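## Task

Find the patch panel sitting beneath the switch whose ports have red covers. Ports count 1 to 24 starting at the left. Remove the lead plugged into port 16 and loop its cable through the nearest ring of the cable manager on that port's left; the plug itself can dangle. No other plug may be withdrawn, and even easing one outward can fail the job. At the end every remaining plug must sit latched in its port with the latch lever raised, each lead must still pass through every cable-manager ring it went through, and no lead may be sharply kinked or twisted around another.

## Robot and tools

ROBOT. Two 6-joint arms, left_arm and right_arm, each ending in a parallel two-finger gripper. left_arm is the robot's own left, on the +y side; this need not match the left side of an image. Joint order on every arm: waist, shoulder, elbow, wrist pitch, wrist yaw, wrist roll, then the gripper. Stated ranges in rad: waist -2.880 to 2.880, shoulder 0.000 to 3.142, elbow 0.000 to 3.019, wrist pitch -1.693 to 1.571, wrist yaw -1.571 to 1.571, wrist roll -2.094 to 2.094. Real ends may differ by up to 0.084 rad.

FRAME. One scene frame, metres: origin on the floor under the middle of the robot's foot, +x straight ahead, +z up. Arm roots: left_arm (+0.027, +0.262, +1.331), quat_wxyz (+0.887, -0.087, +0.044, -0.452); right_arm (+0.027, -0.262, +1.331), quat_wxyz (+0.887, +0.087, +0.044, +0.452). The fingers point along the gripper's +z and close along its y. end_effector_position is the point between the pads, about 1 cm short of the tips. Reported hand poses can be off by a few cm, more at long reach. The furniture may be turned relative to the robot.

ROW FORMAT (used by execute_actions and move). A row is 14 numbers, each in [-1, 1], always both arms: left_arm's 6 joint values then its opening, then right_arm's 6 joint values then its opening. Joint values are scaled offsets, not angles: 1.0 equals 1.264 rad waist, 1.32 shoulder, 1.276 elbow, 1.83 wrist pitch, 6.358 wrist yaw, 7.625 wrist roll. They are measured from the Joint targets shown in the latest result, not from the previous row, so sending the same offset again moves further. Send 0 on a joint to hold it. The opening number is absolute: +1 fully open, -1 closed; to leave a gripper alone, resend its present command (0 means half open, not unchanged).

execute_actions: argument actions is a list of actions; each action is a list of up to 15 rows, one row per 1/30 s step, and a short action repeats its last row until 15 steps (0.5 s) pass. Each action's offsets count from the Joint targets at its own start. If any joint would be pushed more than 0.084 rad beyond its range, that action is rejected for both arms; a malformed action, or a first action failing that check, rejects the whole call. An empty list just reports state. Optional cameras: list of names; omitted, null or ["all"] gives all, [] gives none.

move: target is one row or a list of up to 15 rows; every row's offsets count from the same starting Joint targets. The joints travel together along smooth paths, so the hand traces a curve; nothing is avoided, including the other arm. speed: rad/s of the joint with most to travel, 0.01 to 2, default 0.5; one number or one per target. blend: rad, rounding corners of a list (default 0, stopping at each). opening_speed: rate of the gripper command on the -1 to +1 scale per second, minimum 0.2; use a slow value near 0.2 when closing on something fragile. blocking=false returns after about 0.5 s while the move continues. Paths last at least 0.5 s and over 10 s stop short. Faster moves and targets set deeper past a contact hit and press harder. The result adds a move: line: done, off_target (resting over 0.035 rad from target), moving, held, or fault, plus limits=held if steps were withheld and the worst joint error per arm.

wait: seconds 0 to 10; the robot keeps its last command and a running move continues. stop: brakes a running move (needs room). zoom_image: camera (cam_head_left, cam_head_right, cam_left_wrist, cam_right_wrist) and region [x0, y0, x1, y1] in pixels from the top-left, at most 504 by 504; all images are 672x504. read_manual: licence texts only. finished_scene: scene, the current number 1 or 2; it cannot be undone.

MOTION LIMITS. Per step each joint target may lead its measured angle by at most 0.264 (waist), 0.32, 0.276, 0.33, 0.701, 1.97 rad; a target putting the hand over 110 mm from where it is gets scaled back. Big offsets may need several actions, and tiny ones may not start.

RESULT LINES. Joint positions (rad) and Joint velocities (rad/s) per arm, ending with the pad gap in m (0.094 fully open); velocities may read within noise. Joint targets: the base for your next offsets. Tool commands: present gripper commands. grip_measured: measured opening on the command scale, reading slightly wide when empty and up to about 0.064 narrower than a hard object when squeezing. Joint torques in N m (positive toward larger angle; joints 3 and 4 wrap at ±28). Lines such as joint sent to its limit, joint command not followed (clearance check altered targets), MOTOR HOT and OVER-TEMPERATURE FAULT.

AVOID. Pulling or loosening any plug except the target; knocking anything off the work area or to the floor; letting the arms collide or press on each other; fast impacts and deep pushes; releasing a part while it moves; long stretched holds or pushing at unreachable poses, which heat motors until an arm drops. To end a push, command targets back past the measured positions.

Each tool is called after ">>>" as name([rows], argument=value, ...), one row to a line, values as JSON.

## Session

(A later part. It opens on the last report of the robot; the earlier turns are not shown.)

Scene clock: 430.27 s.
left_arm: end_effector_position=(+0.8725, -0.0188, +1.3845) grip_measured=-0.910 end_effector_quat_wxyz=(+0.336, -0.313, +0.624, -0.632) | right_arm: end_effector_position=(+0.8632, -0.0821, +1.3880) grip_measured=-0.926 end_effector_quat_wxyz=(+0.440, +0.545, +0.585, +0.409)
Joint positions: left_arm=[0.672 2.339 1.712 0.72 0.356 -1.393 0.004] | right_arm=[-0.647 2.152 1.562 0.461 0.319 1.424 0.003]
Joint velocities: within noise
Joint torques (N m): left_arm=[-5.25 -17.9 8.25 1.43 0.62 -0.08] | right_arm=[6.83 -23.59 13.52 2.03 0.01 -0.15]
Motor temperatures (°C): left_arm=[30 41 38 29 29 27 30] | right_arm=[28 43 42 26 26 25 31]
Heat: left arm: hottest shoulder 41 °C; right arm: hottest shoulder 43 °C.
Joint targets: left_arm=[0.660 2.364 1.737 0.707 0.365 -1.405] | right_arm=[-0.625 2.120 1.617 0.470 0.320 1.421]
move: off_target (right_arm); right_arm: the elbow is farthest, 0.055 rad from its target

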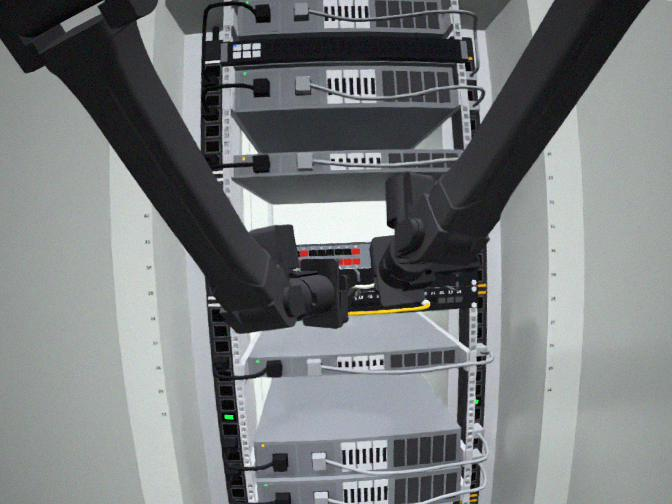

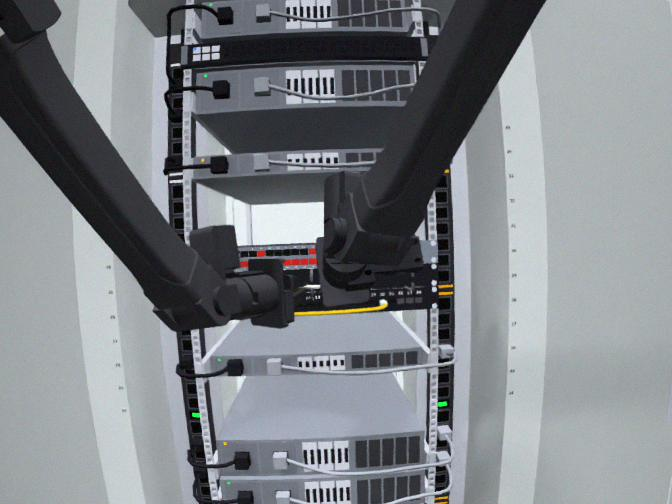

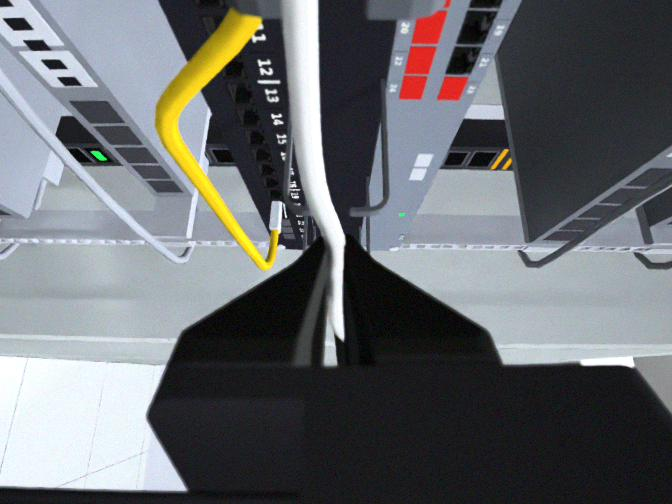

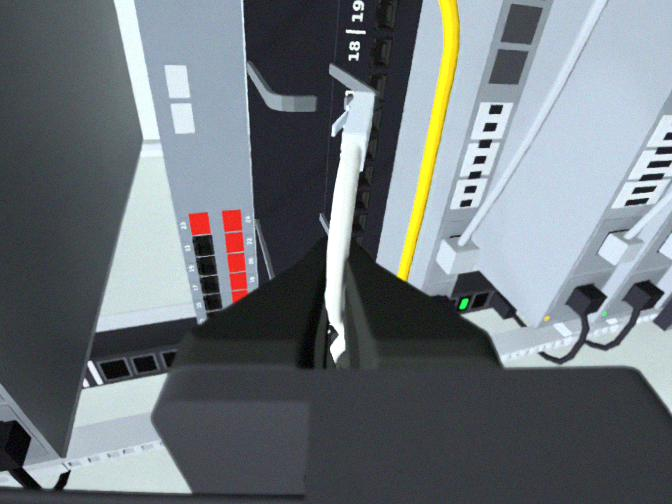

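>>> move(target=[0.0348,-0.0364,0.0212,-0.0306,0.0057,0,-0.93,0.0087,0.0629,0.0603,-0.0377,0.0014,0,-0.93], speed=0.15)

>>> zoom_image(camera="cam_right_wrist", region=[240, 80, 440, 380])

>>> zoom_image(camera="cam_left_wrist", region=[250, 130, 430, 380])

Scene clock: 434.10 s.
left_arm: end_effector_position=(+0.8805, -0.0013, +1.3874) grip_measured=-0.910 end_effector_quat_wxyz=(+0.326, -0.315, +0.632, -0.629) | right_arm: end_effector_position=(+0.8742, -0.0681, +1.3823) grip_measured=-0.928 end_effector_quat_wxyz=(+0.435, +0.546, +0.593, +0.402)
Joint positions: left_arm=[0.7 2.326 1.725 0.668 0.393 -1.394 0.004] | right_arm=[-0.634 2.187 1.627 0.407 0.329 1.424 0.003]
Joint velocities: within noise
Joint torques (N m): left_arm=[-3.78 -20.66 9.37 1.28 0.62 -0.1] | right_arm=[6.59 -20.25 14.69 1.43 -0.05 -0.15]
Motor temperatures (°C): left_arm=[30 41 38 29 29 27 30] | right_arm=[28 42 43 26 26 25 31]
Heat: left arm: hottest shoulder 41 °C; right arm: hottest elbow 43 °C.
Joint targets: left_arm=[0.704 2.316 1.764 0.651 0.401 -1.404] | right_arm=[-0.614 2.203 1.694 0.401 0.329 1.421]
move: off_target (left_arm, right_arm); left_arm: the elbow is farthest, 0.039 rad from its target; right_arm: the elbow is farthest, 0.067 rad from its target

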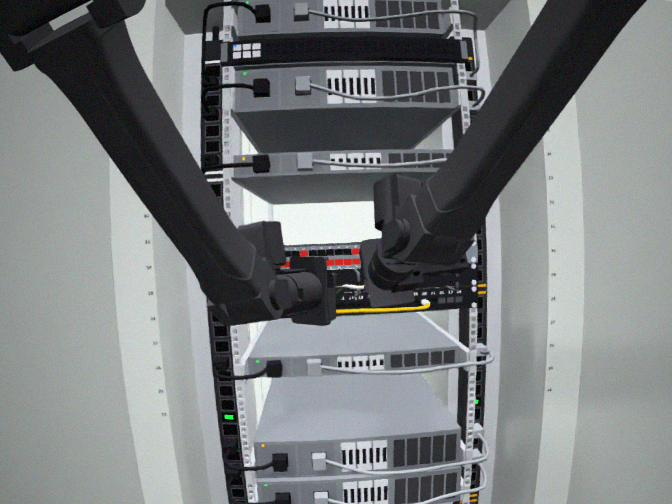

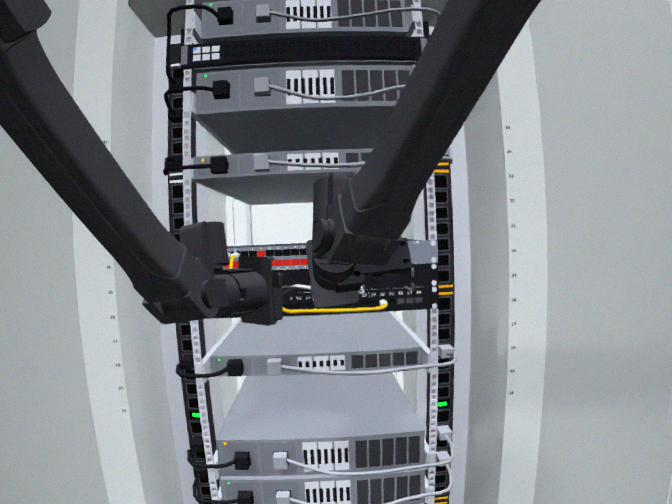

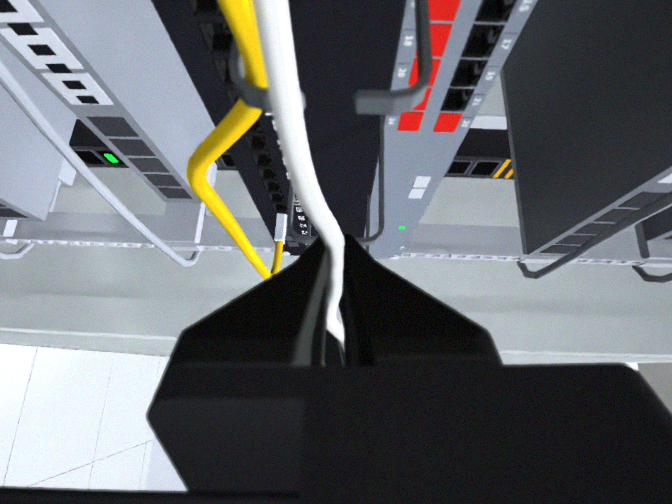

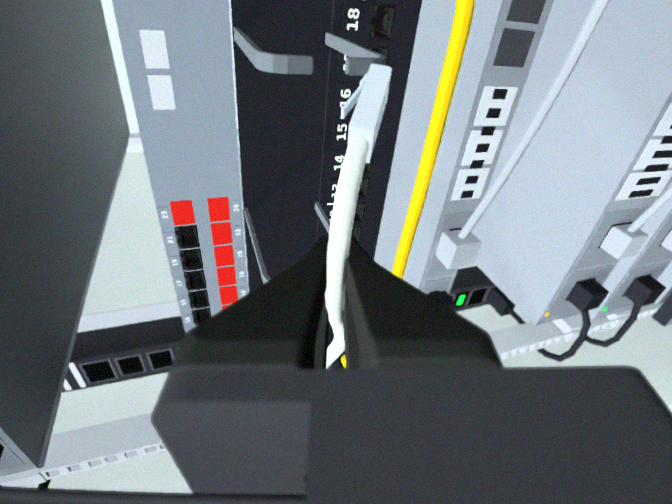

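Scaled by 1.680 from the camera's 672x504 image, which has a finer 960x720 frame.

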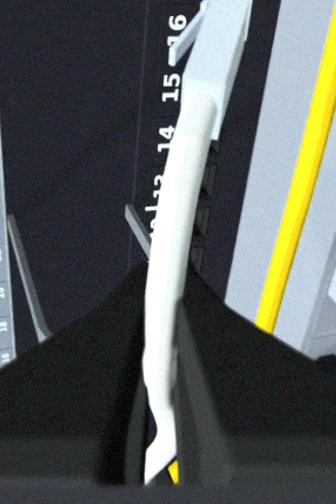

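Scaled by 2.016 from the camera's 672x504 image, which has a finer 960x720 frame.

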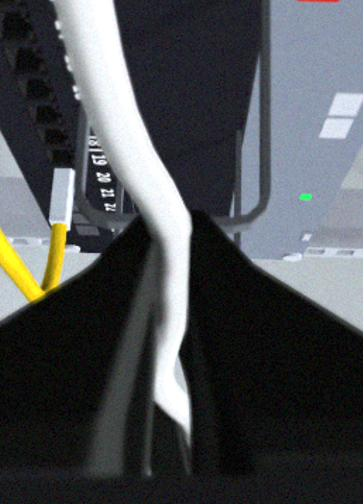

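>>> zoom_image(camera="cam_left_wrist", region=[190, 0, 450, 200])

Scaled by 1.938 from the camera's 672x504 image, which has a finer 960x720 frame.

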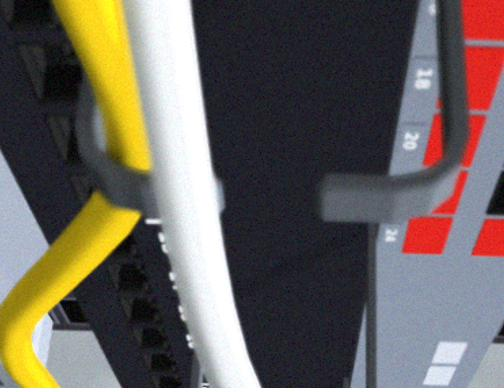

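>>> move([
  [0,0,0,0,0,0,-0.45,0,0,0,0,0,0,-0.93],
  [0.0316,-0.0629,-0.1693,0.0639,0.0057,0,-0.45,0,0,0,0,0,0,-0.93],
  [0.0783,-0.1030,-0.2594,0.1158,-0.0151,0,-0.45,0,0,0,0,0,0,-0.93],
], speed=0.25, opening_speed=0.6)

>>> zoom_image(camera="cam_left_wrist", region=[190, 0, 450, 260])

>>> zoom_image(camera="cam_right_wrist", region=[240, 80, 440, 380])

>>> zoom_image(camera="cam_head_left", region=[280, 250, 400, 330])

Scene clock: 439.63 s.
left_arm: end_effector_position=(+0.8413, +0.1062, +1.3812) grip_measured=-0.453 end_effector_quat_wxyz=(+0.384, -0.370, +0.605, -0.591) | right_arm: end_effector_position=(+0.8755, -0.0665, +1.3788) grip_measured=-0.928 end_effector_quat_wxyz=(+0.434, +0.546, +0.594, +0.401)
Joint positions: left_arm=[0.8 2.192 1.44 0.841 0.308 -1.398 0.026] | right_arm=[-0.633 2.196 1.635 0.405 0.33 1.424 0.003]
Joint velocities: within noise
Joint torques (N m): left_arm=[-3.08 -18.73 5.12 3.02 0.12 -0.06] | right_arm=[6.59 -20.66 14.02 1.55 -0.04 -0.16]
Motor temperatures (°C): left_arm=[30 41 37 29 29 27 30] | right_arm=[28 43 44 25 26 25 31]
Heat: left arm: hottest shoulder 41 °C; right arm: hottest elbow 44 °C.
Joint targets: left_arm=[0.803 2.180 1.433 0.863 0.305 -1.405] | right_arm=[-0.614 2.203 1.694 0.401 0.329 1.421]
move: off_target (right_arm); right_arm: the elbow is farthest, 0.059 rad from its target

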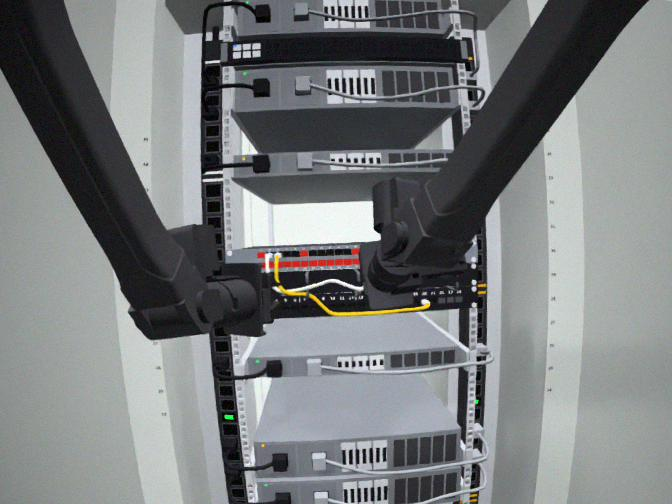

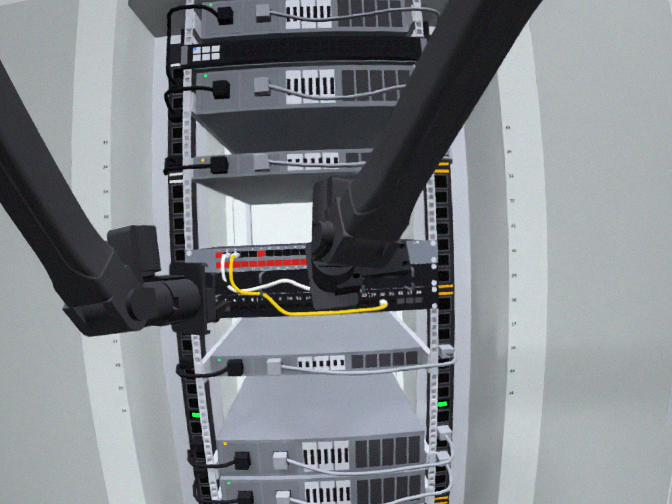

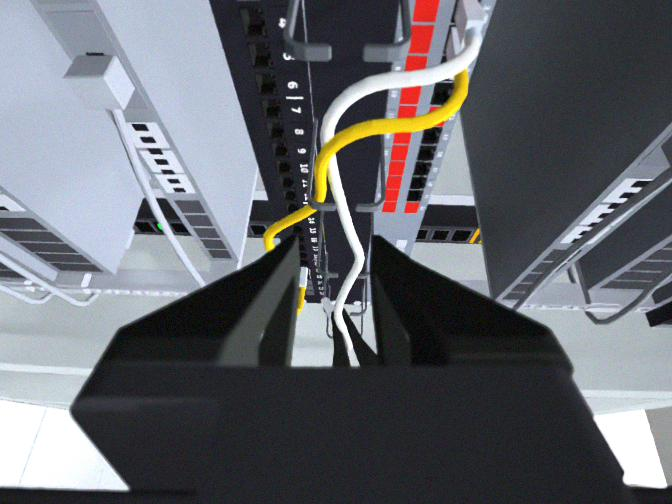

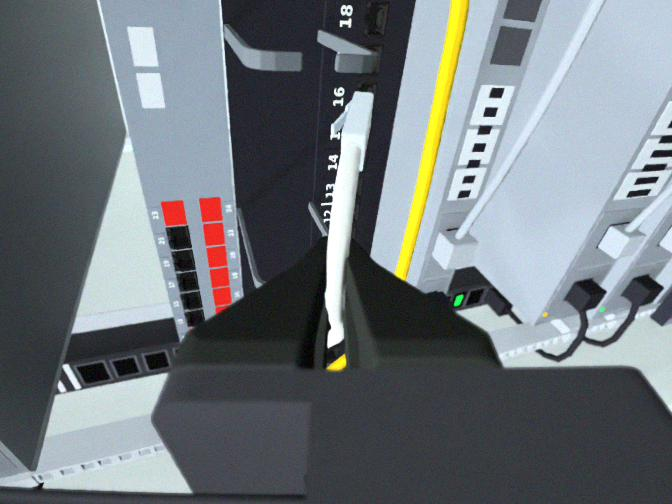

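Scaled by 1.938 from the camera's 672x504 image, which has a finer 960x720 frame.

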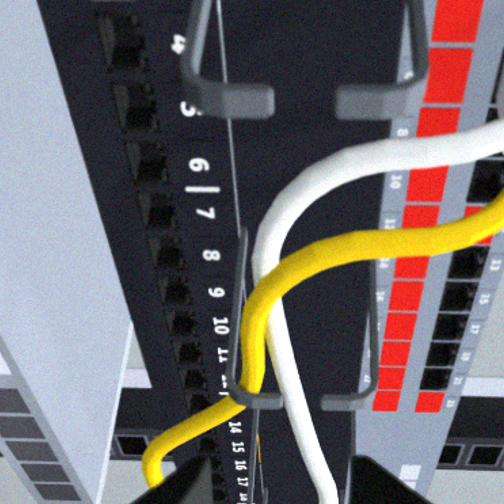

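Scaled by 1.680 from the camera's 672x504 image, which has a finer 960x720 frame.

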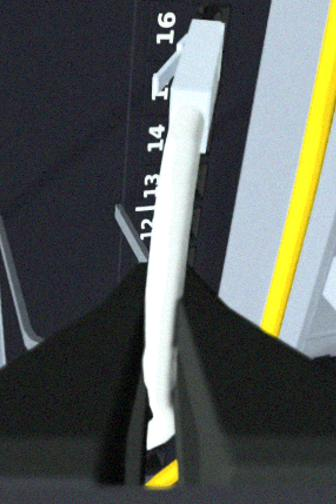

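Scaled by 4.200 from the camera's 672x504 image, which has a finer 960x720 frame.

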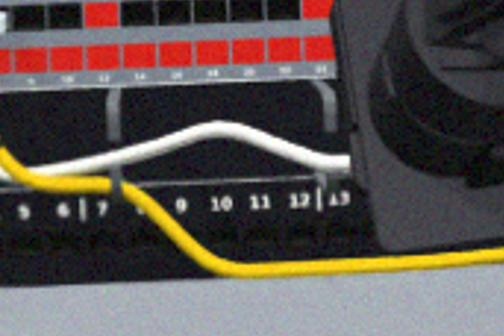

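>>> move(target=[-0.0451,0.0682,0.1418,-0.0847,0.0249,0,-0.45,0,0,0,0,0,0,-0.93], speed=0.25, cameras=["cam_left_wrist"])

>>> zoom_image(camera="cam_left_wrist", region=[190, 80, 450, 340])

Scene clock: 442.57 s.
left_arm: end_effector_position=(+0.8502, +0.0378, +1.3848) grip_measured=-0.453 end_effector_quat_wxyz=(+0.314, -0.314, +0.639, -0.628) | right_arm: end_effector_position=(+0.8755, -0.0665, +1.3788) grip_measured=-0.928 end_effector_quat_wxyz=(+0.434, +0.546, +0.594, +0.401)
Joint positions: left_arm=[0.749 2.243 1.569 0.722 0.46 -1.398 0.026] | right_arm=[-0.633 2.196 1.635 0.405 0.33 1.424 0.003]
Joint velocities: within noise
Joint torques (N m): left_arm=[-4.07 -16.79 9.52 1.36 0.41 -0.07] | right_arm=[6.65 -20.89 14.05 1.48 -0.05 -0.13]
Motor temperatures (°C): left_arm=[30 41 37 29 29 27 30] | right_arm=[28 43 44 25 26 25 31]
Heat: left arm: hottest shoulder 41 °C; right arm: hottest elbow 44 °C.
Joint targets: left_arm=[0.746 2.271 1.614 0.708 0.463 -1.404] | right_arm=[-0.614 2.203 1.694 0.401 0.329 1.421]
move: off_target (left_arm, right_arm); left_arm: the elbow is farthest, 0.045 rad from its target; right_arm: the elbow is farthest, 0.059 rad from its target
Images, in order (width x height): cam_left_wrist 672x504.

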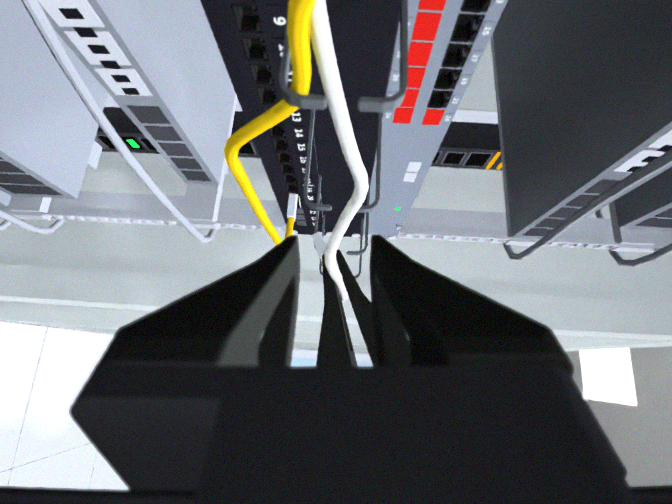

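Scaled by 1.938 from the camera's 672x504 image, which has a finer 960x720 frame.

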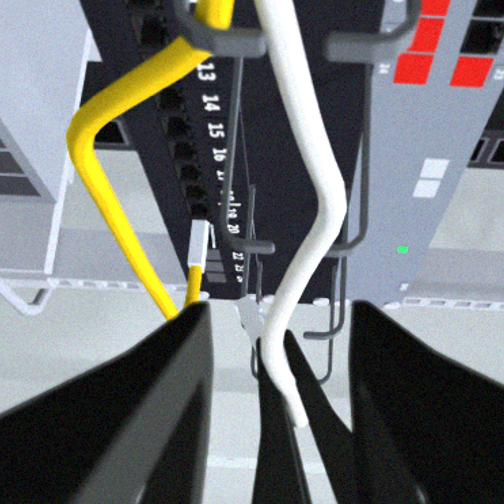

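>>> move([
  [0,-0.0348,0,0,0,0,-0.45,0,0,0,0,0,0,-0.93],
  [-0.0103,0.0409,0.1089,-0.0383,-0.0031,0,-0.45,0,0,0,0,0,0,-0.93],
], speed=0.25, cameras=["cam_left_wrist"])

>>> zoom_image(camera="cam_left_wrist", region=[190, 80, 450, 340])

Scene clock: 444.53 s.
left_arm: end_effector_position=(+0.8828, +0.0273, +1.3915) grip_measured=-0.453 end_effector_quat_wxyz=(+0.318, -0.313, +0.636, -0.630) | right_arm: end_effector_position=(+0.8755, -0.0665, +1.3788) grip_measured=-0.928 end_effector_quat_wxyz=(+0.434, +0.546, +0.594, +0.401)
Joint positions: left_arm=[0.741 2.301 1.708 0.651 0.447 -1.398 0.026] | right_arm=[-0.633 2.196 1.635 0.405 0.33 1.424 0.003]
Joint velocities: within noise
Joint torques (N m): left_arm=[-4.37 -18.02 9.89 1.47 0.11 -0.05] | right_arm=[6.83 -20.84 14.05 1.59 -0.04 -0.17]
Motor temperatures (°C): left_arm=[30 40 37 29 29 27 30] | right_arm=[28 44 44 25 26 25 31]
Heat: left arm: hottest shoulder 40 °C; right arm: hottest shoulder 44 °C.
Joint targets: left_arm=[0.733 2.325 1.753 0.638 0.444 -1.405] | right_arm=[-0.614 2.203 1.694 0.401 0.329 1.421]
move: off_target (left_arm, right_arm); left_arm: the elbow is farthest, 0.045 rad from its target; right_arm: the elbow is farthest, 0.059 rad from its target
Images, in order (width x height): cam_left_wrist 672x504.

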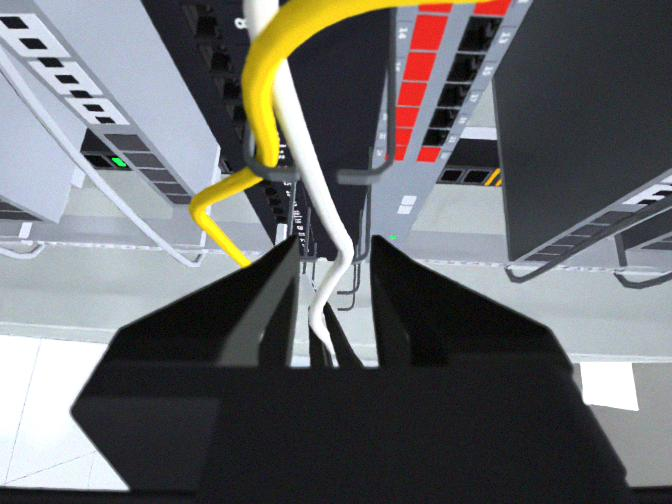

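Scaled by 1.938 from the camera's 672x504 image, which has a finer 960x720 frame.

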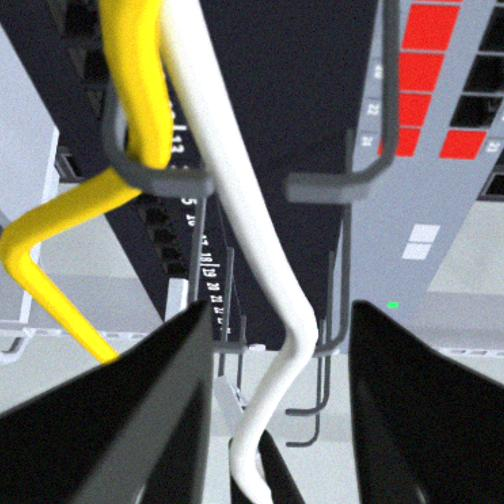

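>>> move(target=[0,0,0,0,0,0,-0.93,0,0,0,0,0,0,-0.93], opening_speed=0.6, cameras=["cam_left_wrist","cam_right_wrist"])

>>> zoom_image(camera="cam_left_wrist", region=[190, 80, 450, 340])

Scene clock: 445.93 s.
left_arm: end_effector_position=(+0.8828, +0.0273, +1.3915) grip_measured=-0.926 end_effector_quat_wxyz=(+0.318, -0.313, +0.636, -0.630) | right_arm: end_effector_position=(+0.8755, -0.0665, +1.3788) grip_measured=-0.928 end_effector_quat_wxyz=(+0.434, +0.546, +0.594, +0.401)
Joint positions: left_arm=[0.741 2.301 1.708 0.651 0.447 -1.398 0.003] | right_arm=[-0.633 2.196 1.635 0.405 0.33 1.424 0.003]
Joint velocities: within noise
Joint torques (N m): left_arm=[-4.89 -18.49 9.91 1.47 0.09 -0.08] | right_arm=[6.71 -21.01 14.01 1.55 -0.07 -0.16]
Motor temperatures (°C): left_arm=[30 40 37 29 29 27 30] | right_arm=[28 44 44 25 26 25 32]
Heat: left arm: hottest shoulder 40 °C; right arm: hottest shoulder 44 °C.
Joint targets: left_arm=[0.733 2.325 1.753 0.638 0.444 -1.405] | right_arm=[-0.614 2.203 1.694 0.401 0.329 1.421]
move: off_target (left_arm, right_arm); left_arm: the elbow is farthest, 0.045 rad from its target; right_arm: the elbow is farthest, 0.059 rad from its target
Images, in order (width x height): cam_left_wrist 672x504, cam_right_wrist 672x504.

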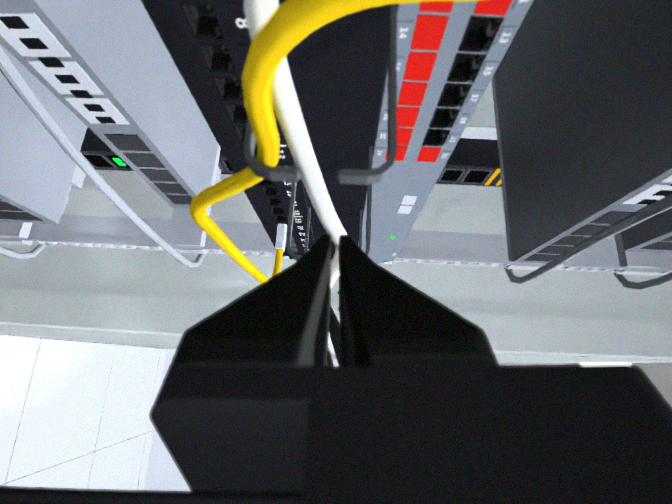

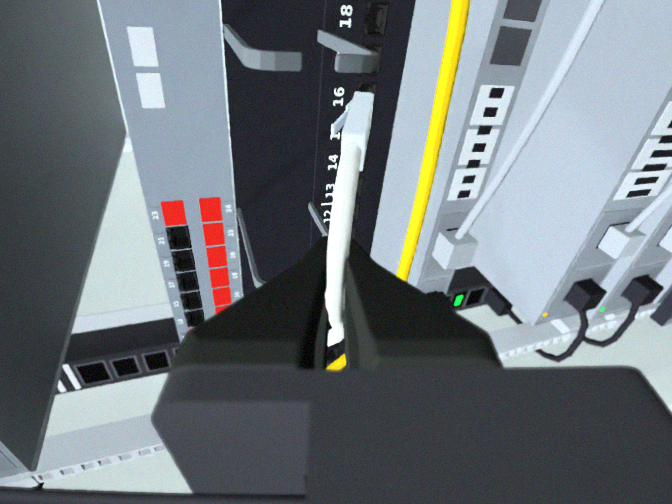

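Scaled by 1.938 from the camera's 672x504 image, which has a finer 960x720 frame.

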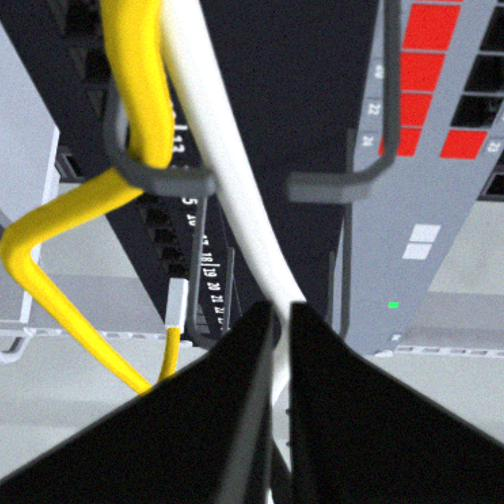

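>>> move(target=[-0.0016,0.0205,0.0235,-0.0005,0,0,-0.93,-0.0324,0.0167,0.0345,-0.0087,-0.0011,0,-0.93], speed=0.12)

>>> zoom_image(camera="cam_right_wrist", region=[200, 80, 440, 380])

>>> zoom_image(camera="cam_left_wrist", region=[190, 80, 450, 340])

>>> zoom_image(camera="cam_head_left", region=[280, 240, 400, 340])

>>> zoom_image(camera="cam_head_right", region=[240, 240, 360, 340])

Scene clock: 448.40 s.
left_arm: end_effector_position=(+0.8885, +0.0252, +1.3893) grip_measured=-0.927 end_effector_quat_wxyz=(+0.321, -0.311, +0.634, -0.631) | right_arm: end_effector_position=(+0.8876, -0.0724, +1.3800) grip_measured=-0.928 end_effector_quat_wxyz=(+0.437, +0.548, +0.590, +0.401)
Joint positions: left_arm=[0.74 2.321 1.736 0.651 0.447 -1.398 0.003] | right_arm=[-0.644 2.215 1.677 0.39 0.326 1.424 0.003]
Joint velocities: within noise
Joint torques (N m): left_arm=[-4.84 -17.32 10.1 1.52 0.13 -0.07] | right_arm=[4.19 -21.07 14.23 1.44 -0.17 -0.14]
Motor temperatures (°C): left_arm=[30 40 37 29 29 27 29] | right_arm=[28 44 45 25 26 25 32]
Heat: left arm: hottest shoulder 40 °C; right arm: hottest elbow 45 °C.
Joint targets: left_arm=[0.731 2.351 1.783 0.637 0.444 -1.405] | right_arm=[-0.655 2.225 1.738 0.385 0.322 1.421]
move: off_target (left_arm, right_arm); left_arm: the elbow is farthest, 0.047 rad from its target; right_arm: the elbow is farthest, 0.061 rad from its target

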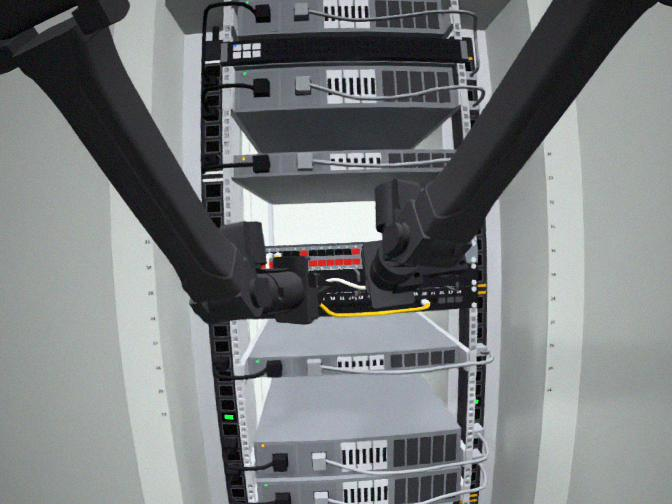

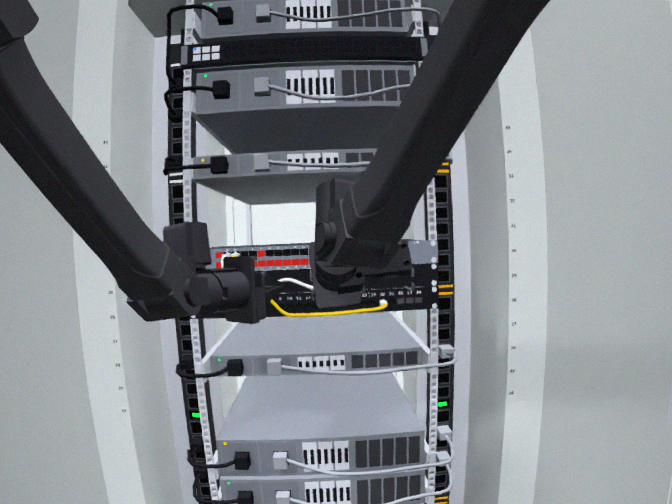

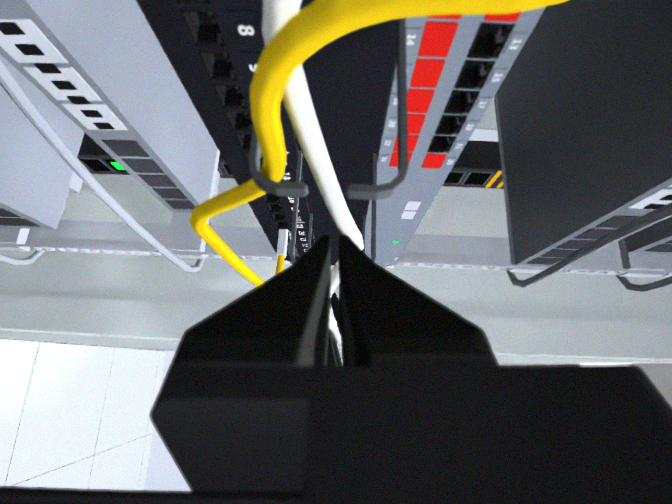

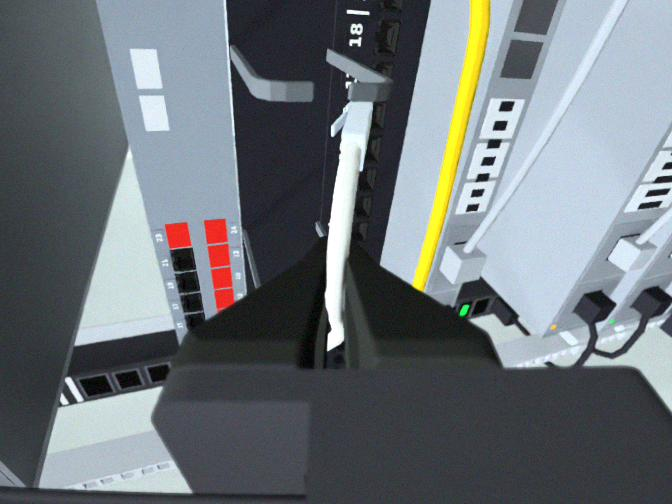

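Scaled by 1.680 from the camera's 672x504 image, which has a finer 960x720 frame.

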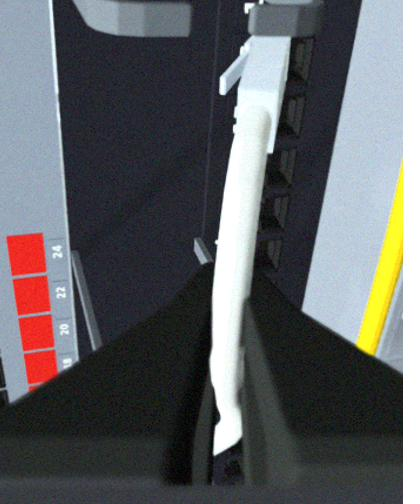

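Scaled by 1.938 from the camera's 672x504 image, which has a finer 960x720 frame.

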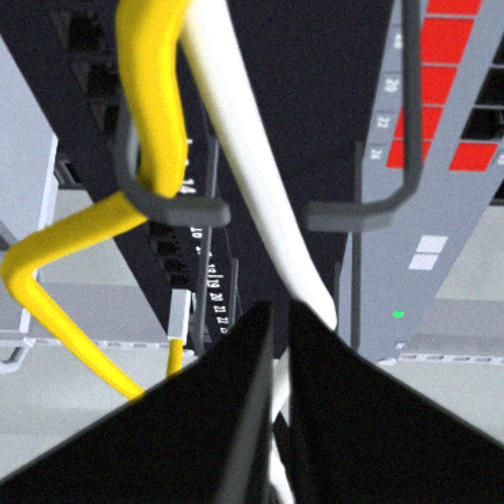

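Scaled by 4.200 from the camera's 672x504 image, which has a finer 960x720 frame.

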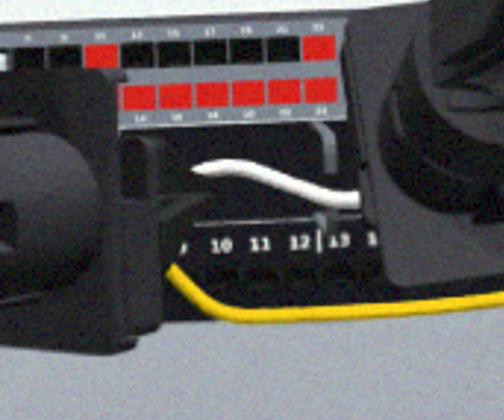

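Scaled by 4.200 from the camera's 672x504 image, which has a finer 960x720 frame.

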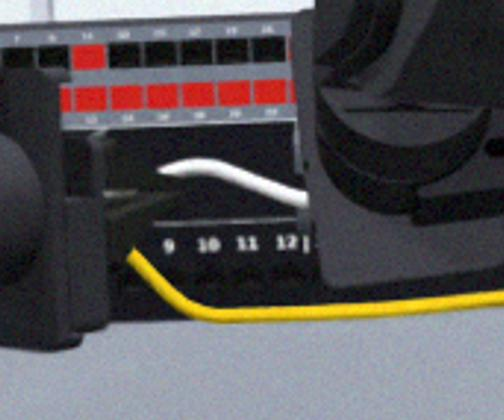

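>>> zoom_image(camera="cam_right_wrist", region=[300, 30, 420, 190])

Scaled by 3.150 from the camera's 672x504 image, which has a finer 960x720 frame.

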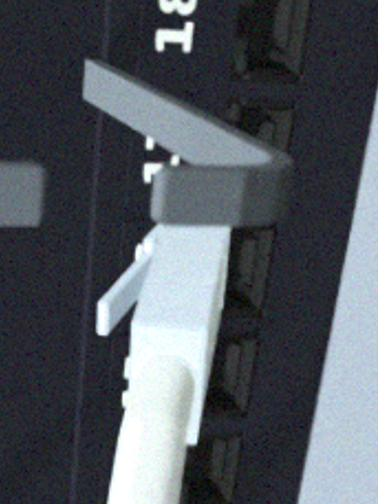

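>>> move(target=[0.0150,0.0500,0.1105,-0.0415,0.0013,0,-0.93,-0.0063,0.0485,0.1034,-0.0344,-0.0019,0,-0.93], speed=0.1)

>>> zoom_image(camera="cam_right_wrist", region=[200, 30, 440, 380])

>>> zoom_image(camera="cam_left_wrist", region=[190, 80, 450, 340])

>>> zoom_image(camera="cam_head_left", region=[280, 240, 400, 340])

>>> zoom_image(camera="cam_head_right", region=[240, 240, 360, 340])

Scene clock: 451.27 s.
left_arm: end_effector_position=(+0.9092, +0.0201, +1.3864) grip_measured=-0.927 end_effector_quat_wxyz=(+0.321, -0.309, +0.638, -0.628) | right_arm: end_effector_position=(+0.9168, -0.0697, +1.3799) grip_measured=-0.928 end_effector_quat_wxyz=(+0.437, +0.547, +0.589, +0.403)
Joint positions: left_arm=[0.74 2.37 1.838 0.59 0.449 -1.387 0.003] | right_arm=[-0.653 2.279 1.807 0.327 0.315 1.424 0.003]
Joint velocities: within noise
Joint torques (N m): left_arm=[-3.25 -16.73 12.92 0.95 0.39 -0.19] | right_arm=[4.19 -21.83 14.97 1.47 -0.22 -0.14]
Motor temperatures (°C): left_arm=[30 40 38 29 29 27 29] | right_arm=[28 44 45 25 26 25 32]
Heat: left arm: hottest shoulder 40 °C; right arm: hottest elbow 45 °C.
Joint targets: left_arm=[0.750 2.418 1.924 0.561 0.452 -1.405] | right_arm=[-0.663 2.289 1.870 0.322 0.310 1.421]
move: off_target (left_arm, right_arm); left_arm: the elbow is farthest, 0.086 rad from its target; right_arm: the elbow is farthest, 0.063 rad from its target

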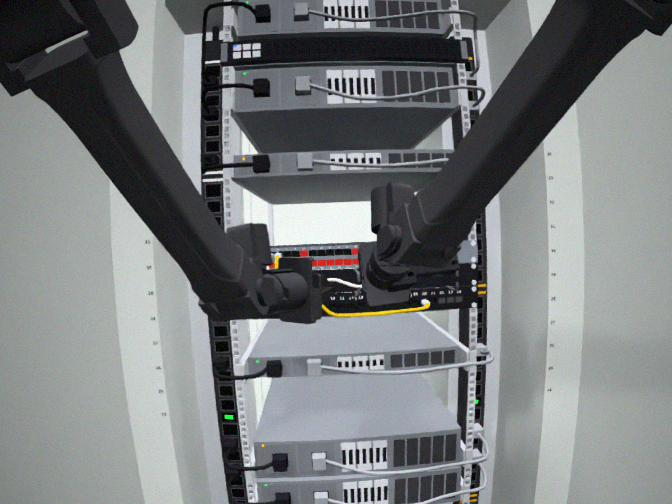

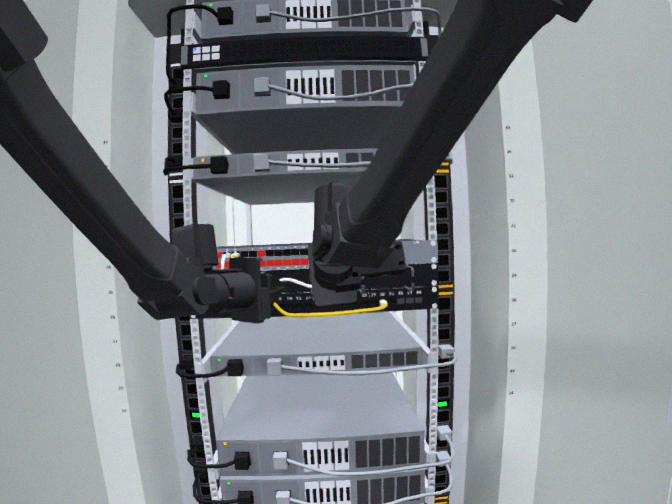

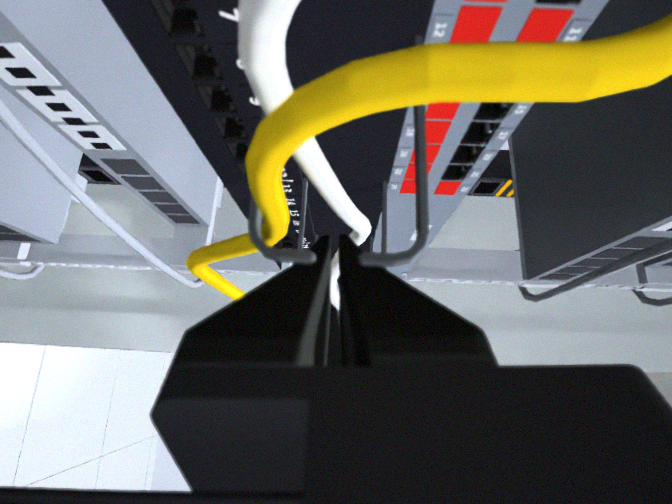

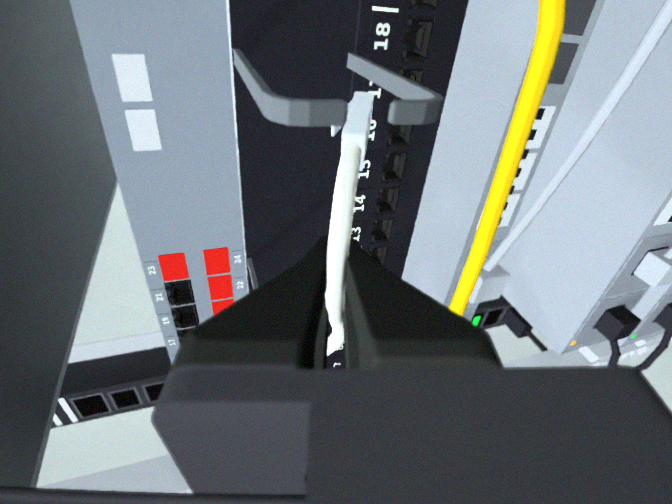

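Scaled by 1.440 from the camera's 672x504 image, which has a finer 960x720 frame.

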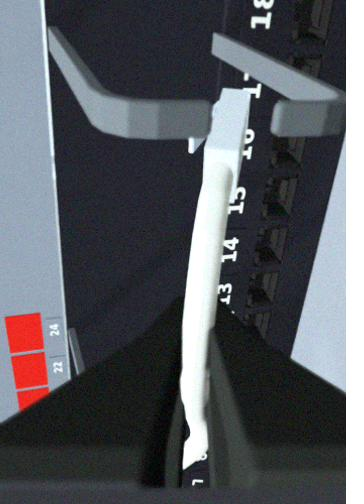

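Scaled by 1.938 from the camera's 672x504 image, which has a finer 960x720 frame.

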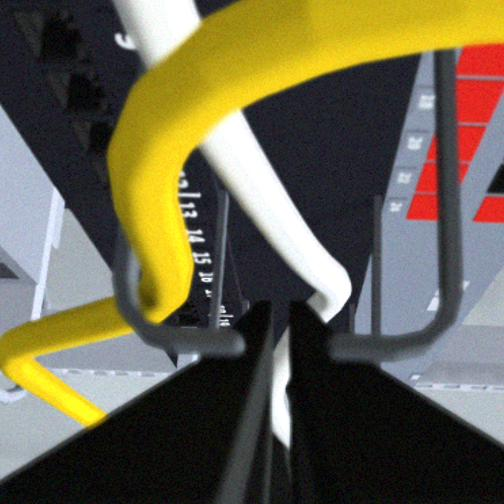

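Scaled by 4.200 from the camera's 672x504 image, which has a finer 960x720 frame.

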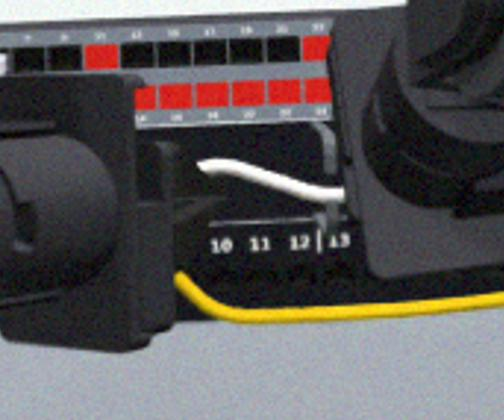

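Scaled by 4.200 from the camera's 672x504 image, which has a finer 960x720 frame.

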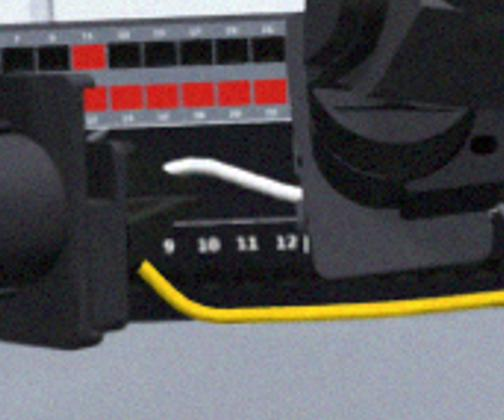

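>>> move([
  [-0.0150,-0.0811,-0.1520,0.0585,-0.0013,0,-0.93,0,0,0,0,0,0,-0.93],
  [-0.0791,-0.0758,-0.1897,0.1126,-0.0654,0,-0.93,0,0,0,0,0,0,-0.93],
], speed=0.2)

>>> zoom_image(camera="cam_left_wrist", region=[190, 80, 450, 340])

>>> zoom_image(camera="cam_head_left", region=[280, 240, 400, 340])

>>> zoom_image(camera="cam_head_right", region=[240, 240, 360, 340])

Scene clock: 456.43 s.
left_arm: end_effector_position=(+0.8890, +0.0193, +1.3881) grip_measured=-0.927 end_effector_quat_wxyz=(+0.420, -0.410, +0.576, -0.569) | right_arm: end_effector_position=(+0.9170, -0.0697, +1.3801) grip_measured=-0.928 end_effector_quat_wxyz=(+0.436, +0.547, +0.589, +0.403)
Joint positions: left_arm=[0.657 2.321 1.69 0.745 0.04 -1.398 0.003] | right_arm=[-0.653 2.279 1.808 0.326 0.315 1.424 0.003]
Joint velocities: within noise
Joint torques (N m): left_arm=[-4.72 -19.25 5.86 2.84 0.12 -0.05] | right_arm=[4.13 -21.89 14.76 1.51 -0.21 -0.15]
Motor temperatures (°C): left_arm=[30 41 38 29 29 27 29] | right_arm=[28 43 47 25 26 25 32]
Heat: left arm: hottest shoulder 41 °C; right arm: hottest elbow 47 °C.
Joint targets: left_arm=[0.650 2.318 1.682 0.767 0.036 -1.405] | right_arm=[-0.663 2.289 1.870 0.322 0.309 1.421]
move: off_target (right_arm); right_arm: the elbow is farthest, 0.062 rad from its target

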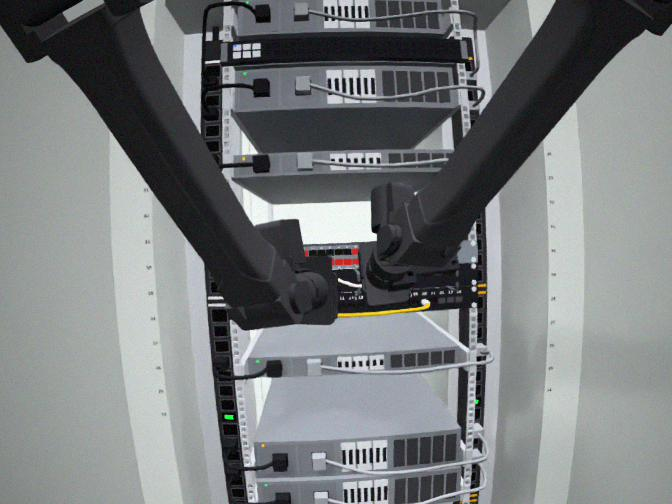

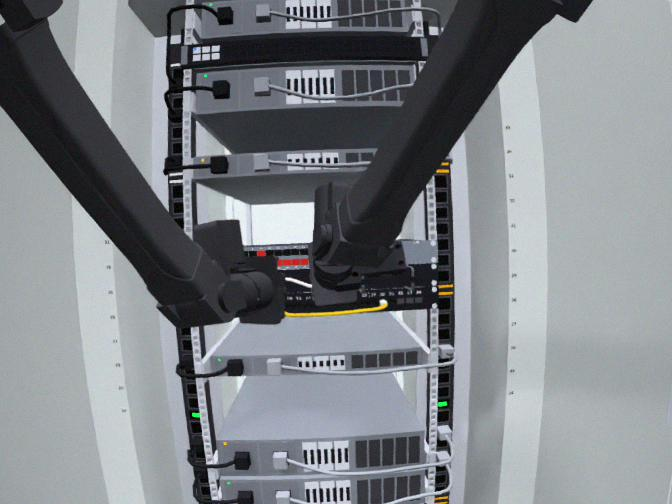

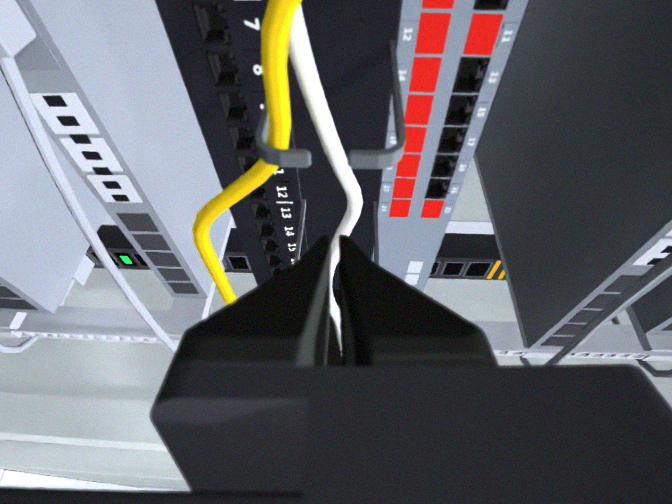

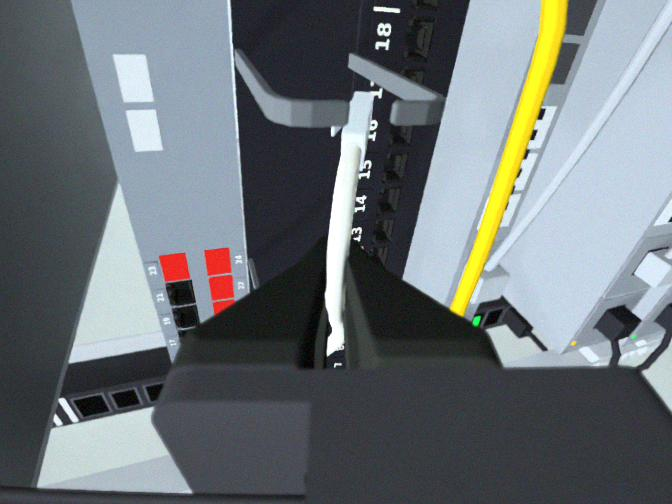

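Scaled by 1.938 from the camera's 672x504 image, which has a finer 960x720 frame.

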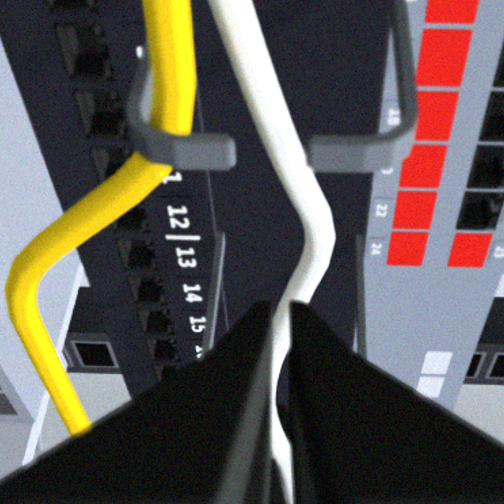

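Scaled by 4.200 from the camera's 672x504 image, which has a finer 960x720 frame.

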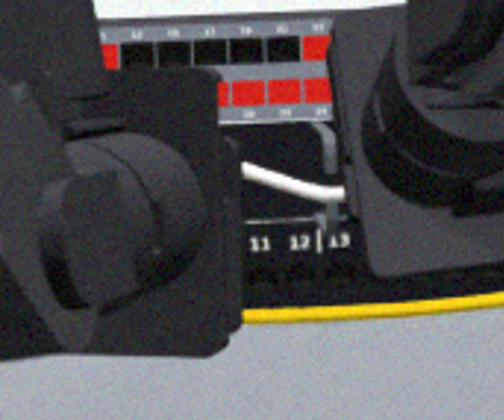

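Scaled by 4.200 from the camera's 672x504 image, which has a finer 960x720 frame.

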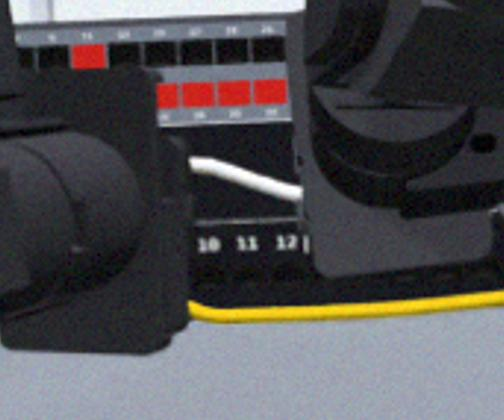

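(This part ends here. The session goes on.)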